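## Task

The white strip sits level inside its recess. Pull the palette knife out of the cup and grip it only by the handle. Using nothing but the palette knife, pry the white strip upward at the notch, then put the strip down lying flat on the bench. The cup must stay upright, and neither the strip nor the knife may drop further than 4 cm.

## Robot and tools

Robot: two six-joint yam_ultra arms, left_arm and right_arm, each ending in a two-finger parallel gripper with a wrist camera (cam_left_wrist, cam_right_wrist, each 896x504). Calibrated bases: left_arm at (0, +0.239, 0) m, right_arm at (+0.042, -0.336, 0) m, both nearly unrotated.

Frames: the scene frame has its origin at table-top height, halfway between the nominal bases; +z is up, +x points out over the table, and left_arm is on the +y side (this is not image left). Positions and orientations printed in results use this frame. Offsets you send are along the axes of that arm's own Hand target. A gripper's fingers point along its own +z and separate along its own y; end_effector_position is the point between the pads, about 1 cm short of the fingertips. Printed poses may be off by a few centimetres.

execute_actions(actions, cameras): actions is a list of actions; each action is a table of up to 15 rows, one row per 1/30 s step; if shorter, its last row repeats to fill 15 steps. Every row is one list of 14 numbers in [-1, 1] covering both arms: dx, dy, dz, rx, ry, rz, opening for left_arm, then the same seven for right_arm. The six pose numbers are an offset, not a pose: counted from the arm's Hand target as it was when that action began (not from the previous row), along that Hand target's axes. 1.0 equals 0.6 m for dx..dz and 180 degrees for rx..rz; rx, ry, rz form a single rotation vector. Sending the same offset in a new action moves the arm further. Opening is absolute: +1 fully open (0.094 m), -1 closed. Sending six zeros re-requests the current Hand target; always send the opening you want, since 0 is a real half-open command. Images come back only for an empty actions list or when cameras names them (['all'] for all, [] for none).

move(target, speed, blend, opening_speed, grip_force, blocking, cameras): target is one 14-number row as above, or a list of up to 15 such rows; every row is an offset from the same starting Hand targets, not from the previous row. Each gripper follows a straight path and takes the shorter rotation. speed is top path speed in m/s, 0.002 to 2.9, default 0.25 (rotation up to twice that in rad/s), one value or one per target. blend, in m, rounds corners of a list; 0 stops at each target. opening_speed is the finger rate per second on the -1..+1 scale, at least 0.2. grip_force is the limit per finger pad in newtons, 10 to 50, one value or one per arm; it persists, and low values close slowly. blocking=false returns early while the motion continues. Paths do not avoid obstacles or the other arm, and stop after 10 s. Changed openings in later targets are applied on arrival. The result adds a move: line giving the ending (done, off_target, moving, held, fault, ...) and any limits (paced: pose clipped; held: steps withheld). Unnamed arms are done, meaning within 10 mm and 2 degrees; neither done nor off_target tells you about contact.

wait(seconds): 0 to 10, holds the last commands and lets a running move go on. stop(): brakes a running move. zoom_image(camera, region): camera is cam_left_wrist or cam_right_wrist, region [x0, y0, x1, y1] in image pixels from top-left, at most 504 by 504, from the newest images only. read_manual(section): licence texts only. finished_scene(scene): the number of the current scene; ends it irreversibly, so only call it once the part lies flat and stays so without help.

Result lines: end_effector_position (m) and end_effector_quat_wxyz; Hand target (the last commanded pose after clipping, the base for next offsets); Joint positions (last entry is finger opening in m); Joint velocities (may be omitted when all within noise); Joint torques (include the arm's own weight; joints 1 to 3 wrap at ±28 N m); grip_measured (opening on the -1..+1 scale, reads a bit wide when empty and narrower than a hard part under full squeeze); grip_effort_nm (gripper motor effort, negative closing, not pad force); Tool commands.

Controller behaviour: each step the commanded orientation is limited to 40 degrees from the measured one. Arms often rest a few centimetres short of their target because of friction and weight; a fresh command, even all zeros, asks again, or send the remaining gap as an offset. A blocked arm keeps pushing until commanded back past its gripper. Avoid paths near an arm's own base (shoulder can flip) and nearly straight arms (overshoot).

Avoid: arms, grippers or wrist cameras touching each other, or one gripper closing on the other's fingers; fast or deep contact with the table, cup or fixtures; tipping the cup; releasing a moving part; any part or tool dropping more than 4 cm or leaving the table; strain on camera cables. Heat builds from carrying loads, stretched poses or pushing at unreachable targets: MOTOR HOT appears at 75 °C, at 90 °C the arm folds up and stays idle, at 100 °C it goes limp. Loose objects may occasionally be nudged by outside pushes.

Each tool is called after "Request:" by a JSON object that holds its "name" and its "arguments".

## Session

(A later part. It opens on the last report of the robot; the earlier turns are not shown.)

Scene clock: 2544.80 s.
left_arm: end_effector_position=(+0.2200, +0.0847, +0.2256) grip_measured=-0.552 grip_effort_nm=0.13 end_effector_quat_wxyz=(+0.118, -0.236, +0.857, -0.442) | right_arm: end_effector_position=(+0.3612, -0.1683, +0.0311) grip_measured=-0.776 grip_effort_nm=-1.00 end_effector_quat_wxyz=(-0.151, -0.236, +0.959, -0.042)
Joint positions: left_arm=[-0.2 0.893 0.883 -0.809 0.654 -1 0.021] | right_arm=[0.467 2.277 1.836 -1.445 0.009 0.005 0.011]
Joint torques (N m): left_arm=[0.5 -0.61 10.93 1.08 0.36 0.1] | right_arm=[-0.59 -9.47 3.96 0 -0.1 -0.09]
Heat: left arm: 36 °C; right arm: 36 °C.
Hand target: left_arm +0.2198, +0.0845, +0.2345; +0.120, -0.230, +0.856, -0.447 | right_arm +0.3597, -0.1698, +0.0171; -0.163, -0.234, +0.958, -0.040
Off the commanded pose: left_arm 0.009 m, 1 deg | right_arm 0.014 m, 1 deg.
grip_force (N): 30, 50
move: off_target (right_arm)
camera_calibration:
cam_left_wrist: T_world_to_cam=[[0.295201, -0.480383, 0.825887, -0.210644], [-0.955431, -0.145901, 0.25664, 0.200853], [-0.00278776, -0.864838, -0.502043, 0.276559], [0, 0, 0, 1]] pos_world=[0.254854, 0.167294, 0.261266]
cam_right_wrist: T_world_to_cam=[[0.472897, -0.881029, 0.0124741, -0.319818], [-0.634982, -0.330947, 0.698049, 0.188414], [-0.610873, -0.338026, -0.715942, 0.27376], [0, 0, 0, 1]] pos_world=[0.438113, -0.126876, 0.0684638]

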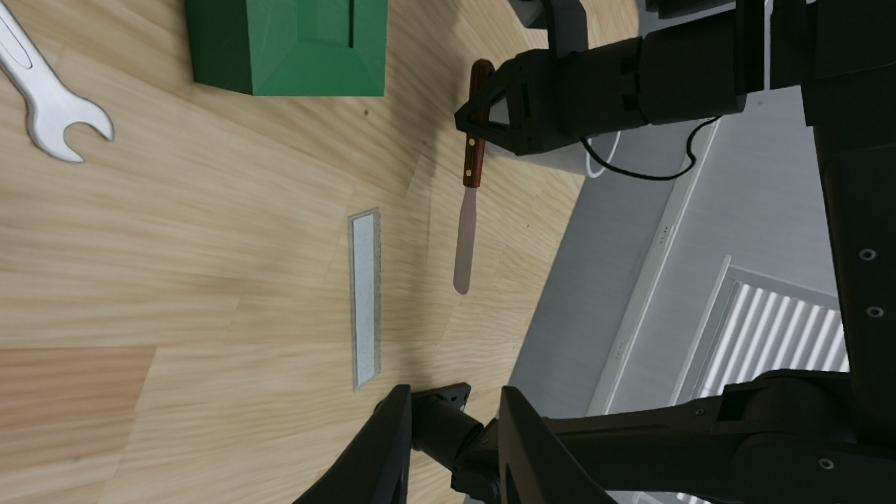

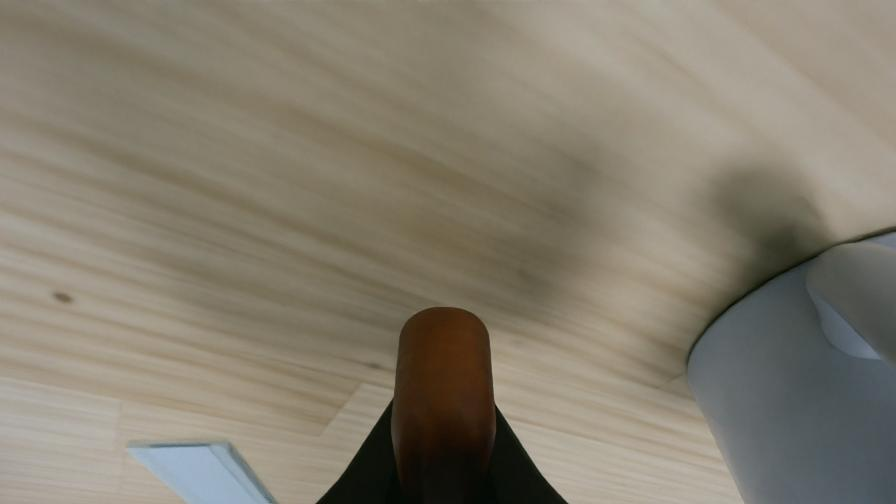

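Request:
{"name": "move", "arguments": {"target": [0,0,0,0,0,0,-0.55,-0.0044,0,0.0126,0,0,0,-1], "speed": 0.04}}

Request:
{"name": "move", "arguments": {"target": [0,0,0,0,0,0,-0.55,-0.0022,0,0.0063,0,0,0,-1], "speed": 0.03}}

Request:
{"name": "move", "arguments": {"target": [0,0,0,0,0,0,-0.55,-0.0022,0,0.0063,0,0,0,-1], "speed": 0.03, "cameras": ["all"]}}

Scene clock: 2553.90 s.
left_arm: end_effector_position=(+0.2200, +0.0847, +0.2256) grip_measured=-0.552 grip_effort_nm=0.13 end_effector_quat_wxyz=(+0.118, -0.236, +0.857, -0.442) | right_arm: end_effector_position=(+0.3614, -0.1682, +0.0230) grip_measured=-0.776 grip_effort_nm=-1.00 end_effector_quat_wxyz=(-0.151, -0.236, +0.959, -0.042)
Joint positions: left_arm=[-0.2 0.893 0.883 -0.809 0.654 -1 0.021] | right_arm=[0.467 2.285 1.818 -1.418 0.009 0.005 0.011]
Joint torques (N m): left_arm=[0.51 -0.64 10.96 1.07 0.36 0.1] | right_arm=[-0.59 -9.52 3.95 0.02 -0.1 -0.09]
Heat: left arm: 36 °C; right arm: 36 °C.
Hand target: left_arm +0.2198, +0.0845, +0.2345; +0.120, -0.230, +0.856, -0.447 | right_arm +0.3598, -0.1698, +0.0092; -0.163, -0.234, +0.958, -0.039
Off the commanded pose: left_arm 0.009 m, 1 deg | right_arm 0.014 m, 1 deg.
grip_force (N): 30, 50
move: off_target (right_arm)

Scene clock: 2554.73 s.
left_arm: end_effector_position=(+0.2200, +0.0847, +0.2256) grip_measured=-0.552 grip_effort_nm=0.13 end_effector_quat_wxyz=(+0.118, -0.236, +0.857, -0.442) | right_arm: end_effector_position=(+0.3620, -0.1679, +0.0206) grip_measured=-0.776 grip_effort_nm=-1.00 end_effector_quat_wxyz=(-0.149, -0.236, +0.959, -0.042)
Joint positions: left_arm=[-0.2 0.893 0.883 -0.809 0.654 -1 0.021] | right_arm=[0.467 2.285 1.809 -1.405 0.009 0.005 0.011]
Joint torques (N m): left_arm=[0.49 -0.66 10.97 1.06 0.36 0.11] | right_arm=[-0.57 -9.16 3.9 0.05 -0.1 -0.09]
Heat: left arm: 36 °C; right arm: 36 °C.
Hand target: left_arm +0.2198, +0.0845, +0.2345; +0.120, -0.230, +0.856, -0.447 | right_arm +0.3598, -0.1698, +0.0052; -0.163, -0.234, +0.958, -0.039
Off the commanded pose: left_arm 0.009 m, 1 deg | right_arm 0.016 m, 2 deg.
grip_force (N): 30, 50
move: off_target (right_arm)

Scene clock: 2555.53 s.
left_arm: end_effector_position=(+0.2200, +0.0847, +0.2256) grip_measured=-0.552 grip_effort_nm=0.13 end_effector_quat_wxyz=(+0.118, -0.236, +0.857, -0.442) | right_arm: end_effector_position=(+0.3616, -0.1681, +0.0149) grip_measured=-0.776 grip_effort_nm=-1.00 end_effector_quat_wxyz=(-0.151, -0.235, +0.959, -0.042)
Joint positions: left_arm=[-0.2 0.893 0.883 -0.809 0.654 -1 0.021] | right_arm=[0.467 2.295 1.801 -1.392 0.009 0.005 0.011]
Joint torques (N m): left_arm=[0.49 -0.64 10.96 1.06 0.36 0.11] | right_arm=[-0.58 -9.52 3.96 0.05 -0.11 -0.09]
Heat: left arm: 36 °C; right arm: 36 °C.
Hand target: left_arm +0.2198, +0.0845, +0.2345; +0.120, -0.230, +0.856, -0.447 | right_arm +0.3598, -0.1698, +0.0012; -0.163, -0.234, +0.958, -0.039
Off the commanded pose: left_arm 0.009 m, 1 deg | right_arm 0.014 m, 1 deg.
grip_force (N): 30, 50
move: off_target (right_arm)
camera_calibration:
cam_left_wrist: T_world_to_cam=[[0.295201, -0.480383, 0.825887, -0.210644], [-0.955431, -0.145901, 0.25664, 0.200853], [-0.00278776, -0.864838, -0.502043, 0.276559], [0, 0, 0, 1]] pos_world=[0.254854, 0.167294, 0.261266]
cam_right_wrist: T_world_to_cam=[[0.472851, -0.881055, 0.01245, -0.319658], [-0.634544, -0.33068, 0.698573, 0.199919], [-0.611364, -0.338221, -0.715431, 0.262699], [0, 0, 0, 1]] pos_world=[0.438613, -0.126676, 0.052265]

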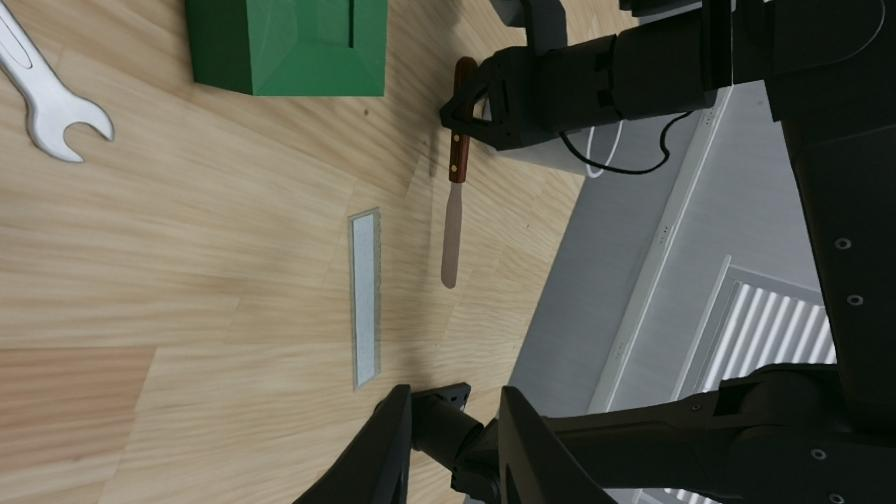

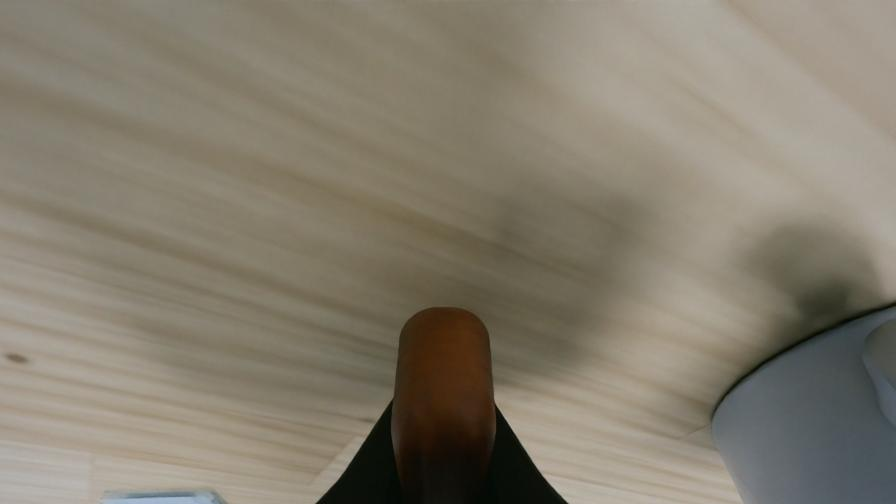

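Request:
{"name": "move", "arguments": {"target": [0,0,0,0,0,0,-0.55,-0.0022,0,0.0063,0,0,0,-1], "speed": 0.03}}

Request:
{"name": "move", "arguments": {"target": [0,0,0,0,0,0,-0.55,-0.0022,0,0.0063,0,0,0,-1], "speed": 0.03, "cameras": ["all"]}}

Request:
{"name": "zoom_image", "arguments": {"camera": "cam_left_wrist", "region": [400, 30, 560, 310]}}

Scene clock: 2563.07 s.
left_arm: end_effector_position=(+0.2200, +0.0847, +0.2256) grip_measured=-0.552 grip_effort_nm=0.13 end_effector_quat_wxyz=(+0.118, -0.236, +0.857, -0.442) | right_arm: end_effector_position=(+0.3619, -0.1680, +0.0113) grip_measured=-0.776 grip_effort_nm=-1.00 end_effector_quat_wxyz=(-0.151, -0.236, +0.959, -0.042)
Joint positions: left_arm=[-0.2 0.893 0.883 -0.809 0.654 -1 0.021] | right_arm=[0.467 2.299 1.794 -1.38 0.009 0.005 0.011]
Joint torques (N m): left_arm=[0.46 -0.65 10.91 1.07 0.36 0.12] | right_arm=[-0.58 -9.5 3.89 0.02 -0.1 -0.09]
Heat: left arm: 36 °C; right arm: 35 °C.
Hand target: left_arm +0.2198, +0.0845, +0.2345; +0.120, -0.230, +0.856, -0.447 | right_arm +0.3598, -0.1698, -0.0028; -0.163, -0.234, +0.958, -0.039
Off the commanded pose: left_arm 0.009 m, 1 deg | right_arm 0.014 m, 1 deg.
grip_force (N): 30, 50
move: off_target (right_arm)

Scene clock: 2563.77 s.
left_arm: end_effector_position=(+0.2200, +0.0847, +0.2256) grip_measured=-0.552 grip_effort_nm=0.13 end_effector_quat_wxyz=(+0.118, -0.236, +0.857, -0.442) | right_arm: end_effector_position=(+0.3618, -0.1680, +0.0085) grip_measured=-0.776 grip_effort_nm=-1.00 end_effector_quat_wxyz=(-0.151, -0.236, +0.959, -0.042)
Joint positions: left_arm=[-0.2 0.893 0.883 -0.809 0.654 -1 0.021] | right_arm=[0.467 2.302 1.787 -1.37 0.009 0.005 0.011]
Joint torques (N m): left_arm=[0.44 -0.62 10.92 1.07 0.36 0.11] | right_arm=[-0.59 -9.4 3.77 0.09 -0.1 -0.1]
Heat: left arm: 36 °C; right arm: 35 °C.
Hand target: left_arm +0.2198, +0.0845, +0.2345; +0.120, -0.230, +0.856, -0.447 | right_arm +0.3597, -0.1698, -0.0068; -0.163, -0.234, +0.958, -0.040
Off the commanded pose: left_arm 0.009 m, 1 deg | right_arm 0.016 m, 1 deg.
grip_force (N): 30, 50
move: off_target (right_arm)
camera_calibration:
cam_left_wrist: T_world_to_cam=[[0.295201, -0.480383, 0.825887, -0.210644], [-0.955431, -0.145901, 0.25664, 0.200853], [-0.00278776, -0.864838, -0.502043, 0.276559], [0, 0, 0, 1]] pos_world=[0.254854, 0.167294, 0.261266]
cam_right_wrist: T_world_to_cam=[[0.472868, -0.881045, 0.0124535, -0.319545], [-0.635271, -0.331096, 0.697715, 0.204724], [-0.610595, -0.337838, -0.716268, 0.258036], [0, 0, 0, 1]] pos_world=[0.438713, -0.126576, 0.0459631]

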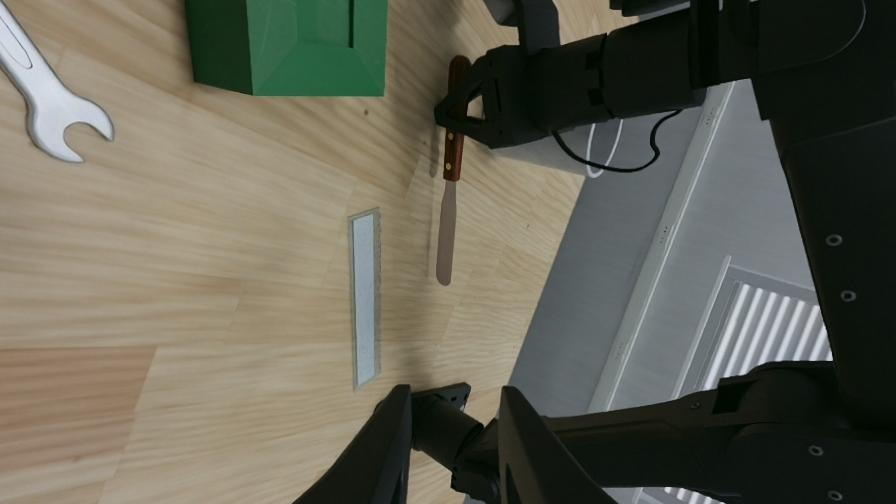

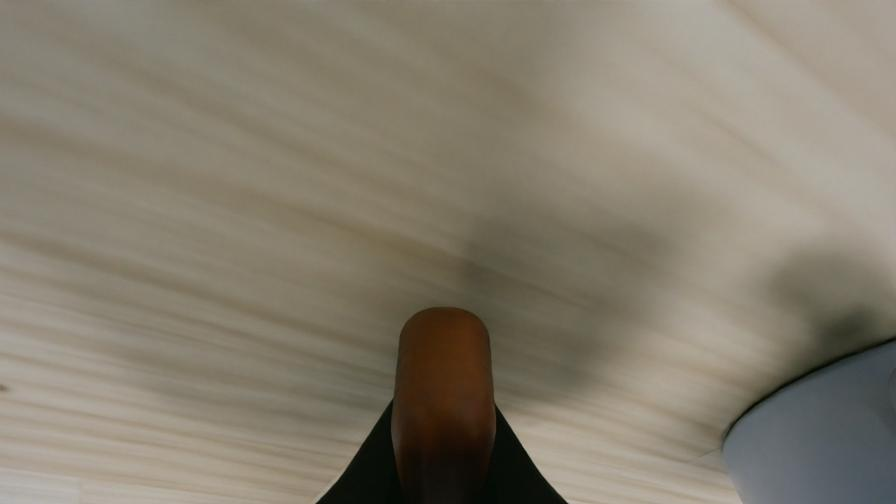

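Scaled by 1.800.

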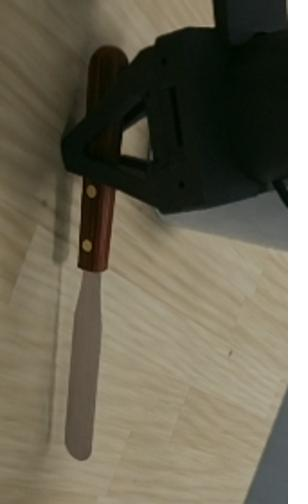

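Request:
{"name": "move", "arguments": {"target": [0,0,0,0,0,0,-0.55,-0.0022,0,0.0063,0,0,0,-1], "speed": 0.03}}

Request:
{"name": "move", "arguments": {"target": [0,0,0,0,0,0,-0.55,-0.0022,0,0.0063,0,0,0,-1], "speed": 0.03, "cameras": ["cam_left_wrist"]}}

Request:
{"name": "zoom_image", "arguments": {"camera": "cam_left_wrist", "region": [400, 30, 560, 310]}}

Scene clock: 2570.50 s.
left_arm: end_effector_position=(+0.2200, +0.0847, +0.2256) grip_measured=-0.552 grip_effort_nm=0.13 end_effector_quat_wxyz=(+0.118, -0.236, +0.857, -0.442) | right_arm: end_effector_position=(+0.3618, -0.1680, +0.0082) grip_measured=-0.776 grip_effort_nm=-1.00 end_effector_quat_wxyz=(-0.151, -0.236, +0.959, -0.042)
Joint positions: left_arm=[-0.2 0.893 0.883 -0.809 0.654 -1 0.021] | right_arm=[0.467 2.302 1.786 -1.369 0.009 0.005 0.011]
Joint torques (N m): left_arm=[0.5 -0.69 10.92 1.07 0.35 0.1] | right_arm=[-0.57 -8.99 3.29 0.17 -0.11 -0.09]
Heat: left arm: 36 °C; right arm: 35 °C.
Hand target: left_arm +0.2198, +0.0845, +0.2345; +0.120, -0.230, +0.856, -0.447 | right_arm +0.3598, -0.1698, -0.0108; -0.163, -0.234, +0.958, -0.039
Off the commanded pose: left_arm 0.009 m, 1 deg | right_arm 0.019 m, 1 deg.
grip_force (N): 30, 50
move: off_target (right_arm)

Scene clock: 2571.20 s.
left_arm: end_effector_position=(+0.2200, +0.0847, +0.2256) grip_measured=-0.552 grip_effort_nm=0.13 end_effector_quat_wxyz=(+0.118, -0.236, +0.857, -0.442) | right_arm: end_effector_position=(+0.3617, -0.1680, +0.0079) grip_measured=-0.776 grip_effort_nm=-1.00 end_effector_quat_wxyz=(-0.151, -0.235, +0.959, -0.042)
Joint positions: left_arm=[-0.2 0.893 0.883 -0.809 0.654 -1 0.021] | right_arm=[0.467 2.302 1.784 -1.367 0.009 0.005 0.011]
Joint torques (N m): left_arm=[0.47 -0.65 10.96 1.07 0.35 0.1] | right_arm=[-0.58 -8.61 2.8 0.29 -0.1 -0.09]
Heat: left arm: 36 °C; right arm: 35 °C.
Hand target: left_arm +0.2198, +0.0845, +0.2345; +0.120, -0.230, +0.856, -0.447 | right_arm +0.3597, -0.1698, -0.0148; -0.163, -0.234, +0.958, -0.040
Off the commanded pose: left_arm 0.009 m, 1 deg | right_arm 0.023 m, 1 deg.
grip_force (N): 30, 50
move: off_target (right_arm)
camera_calibration:
cam_left_wrist: T_world_to_cam=[[0.295201, -0.480383, 0.825887, -0.210644], [-0.955431, -0.145901, 0.25664, 0.200853], [-0.00278776, -0.864838, -0.502043, 0.276559], [0, 0, 0, 1]] pos_world=[0.254854, 0.167294, 0.261266]
Images, in order (width x height): cam_left_wrist 896x504.

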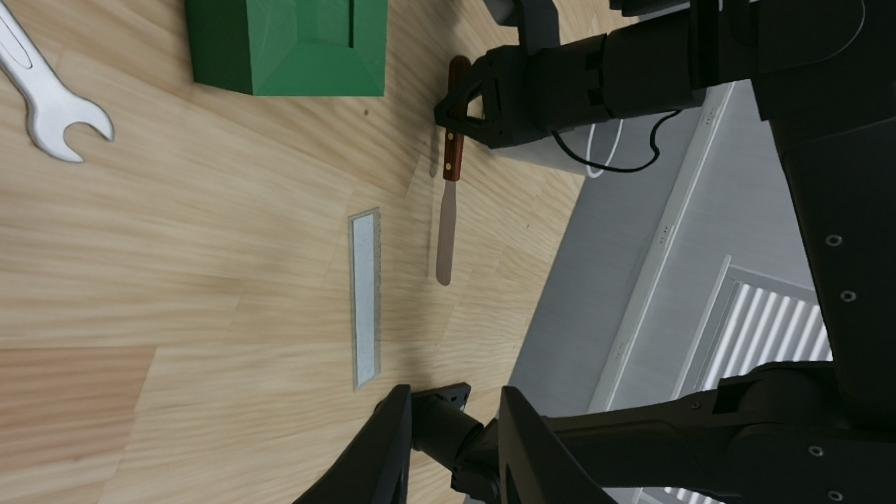

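Scaled by 1.800.

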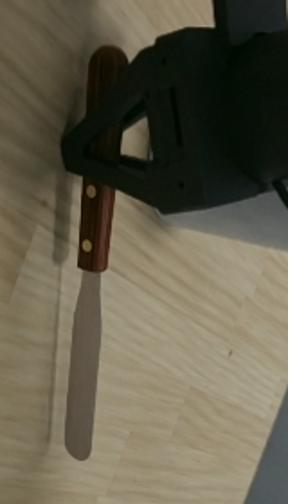

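Request:
{"name": "move", "arguments": {"target": [0,0,0,0,0,0,-0.55,0.0050,0,-0.0142,0,0,0,-1], "speed": 0.03}}

Request:
{"name": "move", "arguments": {"target": [0,0,0,0,0,0,-0.55,0,0,0,0,0,0,-0.6], "opening_speed": 0.3, "cameras": ["all"]}}

Request:
{"name": "zoom_image", "arguments": {"camera": "cam_left_wrist", "region": [400, 30, 560, 310]}}

Scene clock: 2580.43 s.
left_arm: end_effector_position=(+0.2200, +0.0847, +0.2256) grip_measured=-0.552 grip_effort_nm=0.13 end_effector_quat_wxyz=(+0.118, -0.236, +0.857, -0.442) | right_arm: end_effector_position=(+0.3617, -0.1680, +0.0079) grip_measured=-0.776 grip_effort_nm=-1.00 end_effector_quat_wxyz=(-0.151, -0.235, +0.959, -0.042)
Joint positions: left_arm=[-0.2 0.893 0.883 -0.809 0.654 -1 0.021] | right_arm=[0.467 2.302 1.784 -1.367 0.009 0.005 0.011]
Joint torques (N m): left_arm=[0.47 -0.61 10.96 1.07 0.35 0.11] | right_arm=[-0.58 -9.43 4.11 0.02 -0.1 -0.09]
Heat: left arm: 36 °C; right arm: 34 °C.
Hand target: left_arm +0.2198, +0.0845, +0.2345; +0.120, -0.230, +0.856, -0.447 | right_arm +0.3597, -0.1699, -0.0058; -0.163, -0.234, +0.958, -0.040
Off the commanded pose: left_arm 0.009 m, 1 deg | right_arm 0.014 m, 1 deg.
grip_force (N): 30, 50
move: off_target (right_arm)

Scene clock: 2581.97 s.
left_arm: end_effector_position=(+0.2200, +0.0847, +0.2256) grip_measured=-0.552 grip_effort_nm=0.13 end_effector_quat_wxyz=(+0.118, -0.236, +0.857, -0.442) | right_arm: end_effector_position=(+0.3626, -0.1699, +0.0079) grip_measured=-0.603 grip_effort_nm=0.19 end_effector_quat_wxyz=(-0.151, -0.233, +0.960, -0.042)
Joint positions: left_arm=[-0.2 0.893 0.883 -0.809 0.654 -1 0.021] | right_arm=[0.461 2.302 1.784 -1.367 0.01 0.005 0.019]
Joint torques (N m): left_arm=[0.47 -0.66 10.93 1.07 0.36 0.11] | right_arm=[-0.18 -9.43 4.11 0.01 -0.11 -0.09]
Heat: left arm: 36 °C; right arm: 34 °C.
Hand target: left_arm +0.2198, +0.0845, +0.2345; +0.120, -0.230, +0.856, -0.447 | right_arm +0.3597, -0.1699, -0.0058; -0.163, -0.234, +0.958, -0.039
Off the commanded pose: left_arm 0.009 m, 1 deg | right_arm 0.014 m, 1 deg.
grip_force (N): 30, 50
move: off_target (right_arm)
camera_calibration:
cam_left_wrist: T_world_to_cam=[[0.295201, -0.480383, 0.825887, -0.210644], [-0.955431, -0.145901, 0.25664, 0.200853], [-0.00278776, -0.864838, -0.502043, 0.276559], [0, 0, 0, 1]] pos_world=[0.254854, 0.167294, 0.261266]
cam_right_wrist: T_world_to_cam=[[0.468349, -0.883445, 0.0132147, -0.320431], [-0.637423, -0.32749, 0.697454, 0.206575], [-0.611835, -0.335075, -0.716507, 0.258342], [0, 0, 0, 1]] pos_world=[0.439812, -0.128868, 0.0452621]

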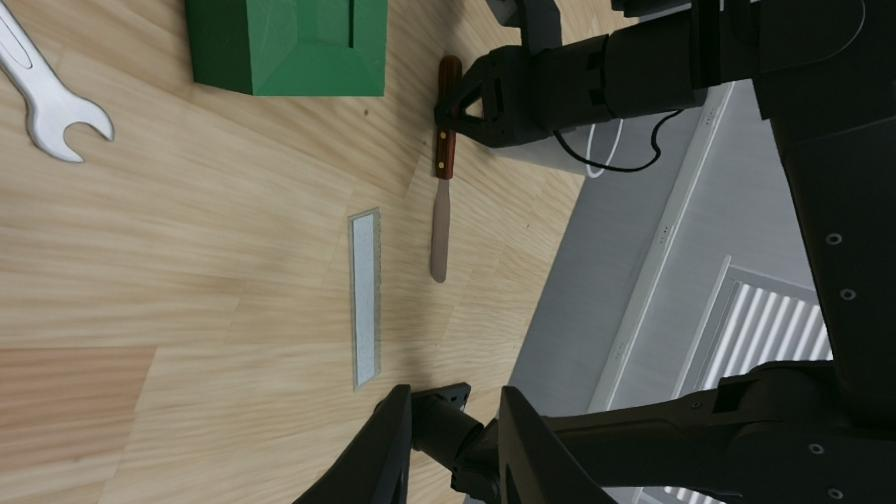

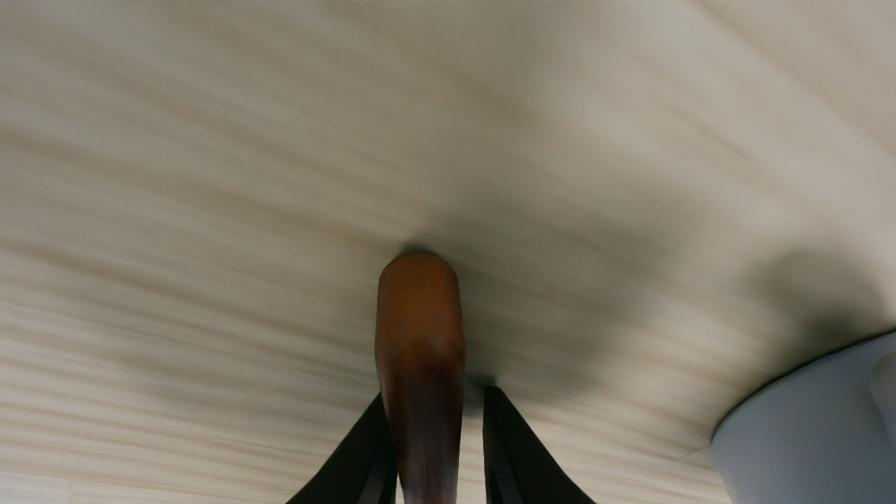

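Scaled by 1.800.

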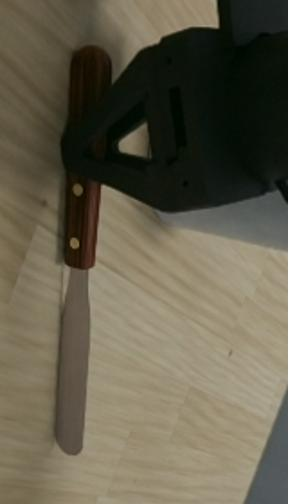

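Request:
{"name": "move", "arguments": {"target": [0,0,0,0,0,0,-0.55,0.0066,0,-0.0189,0,0,0,-0.2], "speed": 0.03, "opening_speed": 0.4, "cameras": ["all"]}}

Scene clock: 2604.30 s.
left_arm: end_effector_position=(+0.2200, +0.0847, +0.2256) grip_measured=-0.552 grip_effort_nm=0.13 end_effector_quat_wxyz=(+0.118, -0.236, +0.857, -0.442) | right_arm: end_effector_position=(+0.3600, -0.1727, +0.0091) grip_measured=-0.203 grip_effort_nm=0.19 end_effector_quat_wxyz=(-0.158, -0.232, +0.959, -0.046)
Joint positions: left_arm=[-0.2 0.893 0.883 -0.809 0.654 -1 0.021] | right_arm=[0.459 2.302 1.784 -1.382 0.013 0.005 0.037]
Joint torques (N m): left_arm=[0.47 -0.66 10.96 1.07 0.35 0.1] | right_arm=[-0.01 -10.56 5.91 -0.24 -0.12 -0.09]
Heat: left arm: 36 °C; right arm: 33 °C.
Hand target: left_arm +0.2198, +0.0845, +0.2345; +0.120, -0.230, +0.856, -0.447 | right_arm +0.3597, -0.1698, +0.0062; -0.163, -0.234, +0.958, -0.040
Off the commanded pose: left_arm 0.009 m, 1 deg | right_arm 0.004 m, 1 deg.
grip_force (N): 30, 50
move: done
camera_calibration:
cam_left_wrist: T_world_to_cam=[[0.295201, -0.480383, 0.825887, -0.210644], [-0.955431, -0.145901, 0.25664, 0.200853], [-0.00278776, -0.864838, -0.502043, 0.276559], [0, 0, 0, 1]] pos_world=[0.254854, 0.167294, 0.261266]
cam_right_wrist: T_world_to_cam=[[0.467849, -0.883658, 0.0162941, -0.321603], [-0.629154, -0.320041, 0.708335, 0.201335], [-0.620711, -0.341645, -0.705688, 0.258694], [0, 0, 0, 1]] pos_world=[0.437707, -0.131371, 0.0451852]

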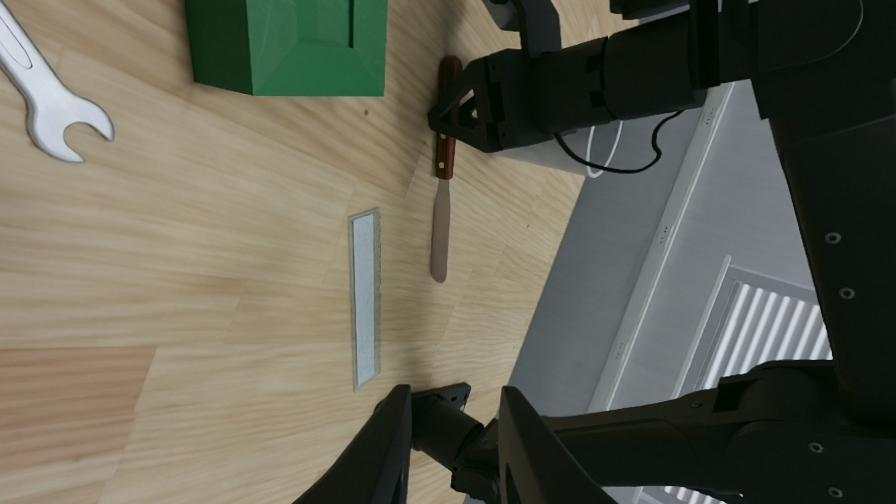

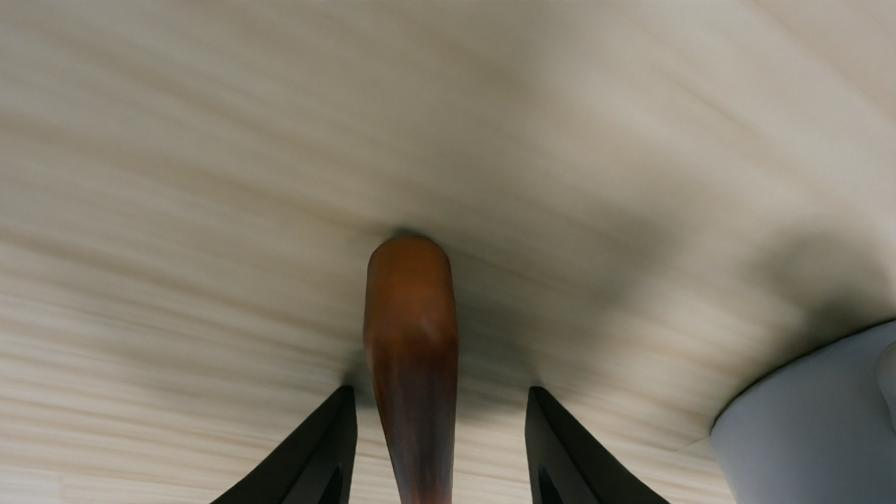

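Request:
{"name": "move", "arguments": {"target": [[0,0,0,0,0,0,-0.55,0.0276,0,-0.0787,0,0,0,-0.2],[0,0,0,0,0,0,-0.55,0.0882,0,-0.252,0,0,0,-0.2]], "speed": [0.05,0.15], "blend": [0.01,0], "cameras": ["all"]}}

Scene clock: 2611.70 s.
left_arm: end_effector_position=(+0.2200, +0.0847, +0.2256) grip_measured=-0.552 grip_effort_nm=0.13 end_effector_quat_wxyz=(+0.118, -0.236, +0.857, -0.442) | right_arm: end_effector_position=(+0.3600, -0.1719, +0.1560) grip_measured=-0.203 grip_effort_nm=0.18 end_effector_quat_wxyz=(-0.024, -0.234, +0.972, -0.011)
Joint positions: left_arm=[-0.2 0.893 0.883 -0.809 0.654 -1 0.021] | right_arm=[0.459 1.971 1.908 -1.559 0.01 0.005 0.037]
Joint torques (N m): left_arm=[0.49 -0.66 10.93 1.08 0.36 0.11] | right_arm=[0.03 -11.14 6.82 0.27 -0.09 -0.1]
Heat: left arm: 36 °C; right arm: 33 °C.
Hand target: left_arm +0.2198, +0.0845, +0.2345; +0.120, -0.230, +0.856, -0.447 | right_arm +0.3598, -0.1698, +0.1664; -0.163, -0.234, +0.958, -0.039
Off the commanded pose: left_arm 0.009 m, 1 deg | right_arm 0.011 m, 16 deg.
joint sent to its limit (right arm) — joint 4 (wrist pitch), lower limit. The joint targets are off in orientation, not in position.
grip_force (N): 30, 50
move: off_target (right_arm)
camera_calibration:
cam_left_wrist: T_world_to_cam=[[0.295201, -0.480383, 0.825887, -0.210644], [-0.955431, -0.145901, 0.25664, 0.200853], [-0.00278776, -0.864838, -0.502043, 0.276559], [0, 0, 0, 1]] pos_world=[0.254854, 0.167294, 0.261266]
cam_right_wrist: T_world_to_cam=[[0.463392, -0.886034, 0.0145234, -0.321839], [-0.776716, -0.39822, 0.487989, 0.171618], [-0.426592, -0.237411, -0.872729, 0.336681], [0, 0, 0, 1]] pos_world=[0.426061, -0.136887, 0.214757]

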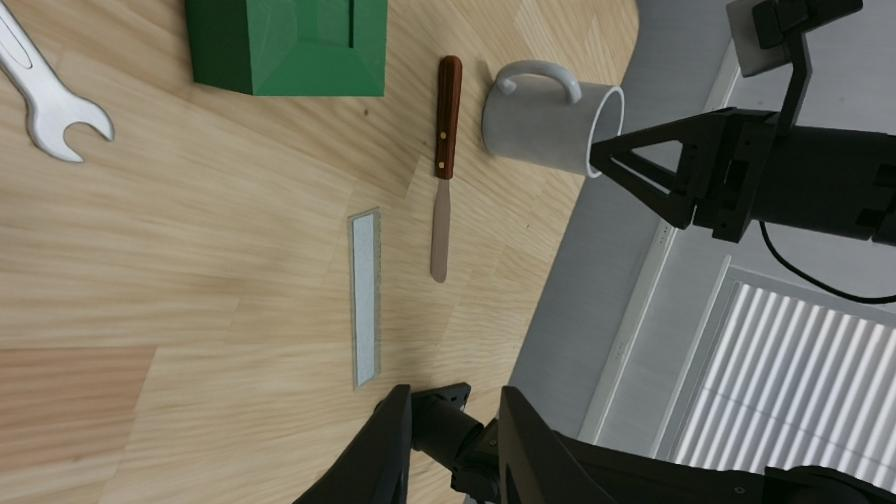

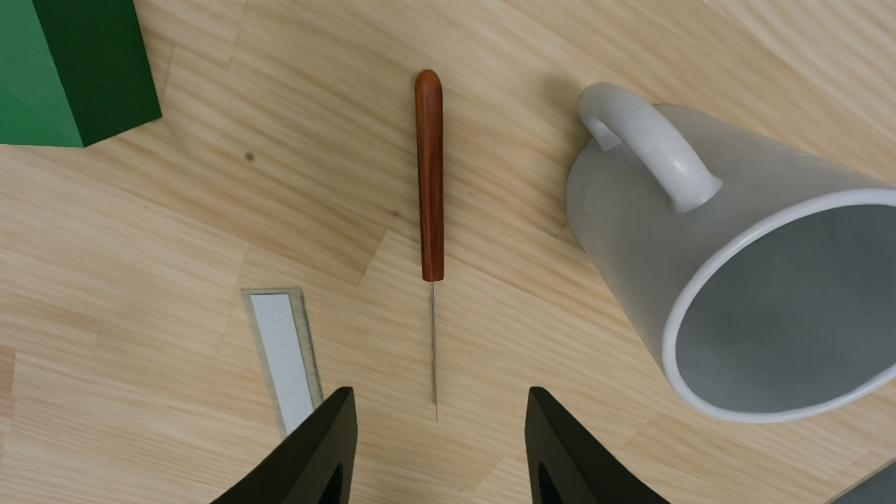

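Request:
{"name": "finished_scene", "arguments": {"scene": 2}}

The scene is finished: the task was done.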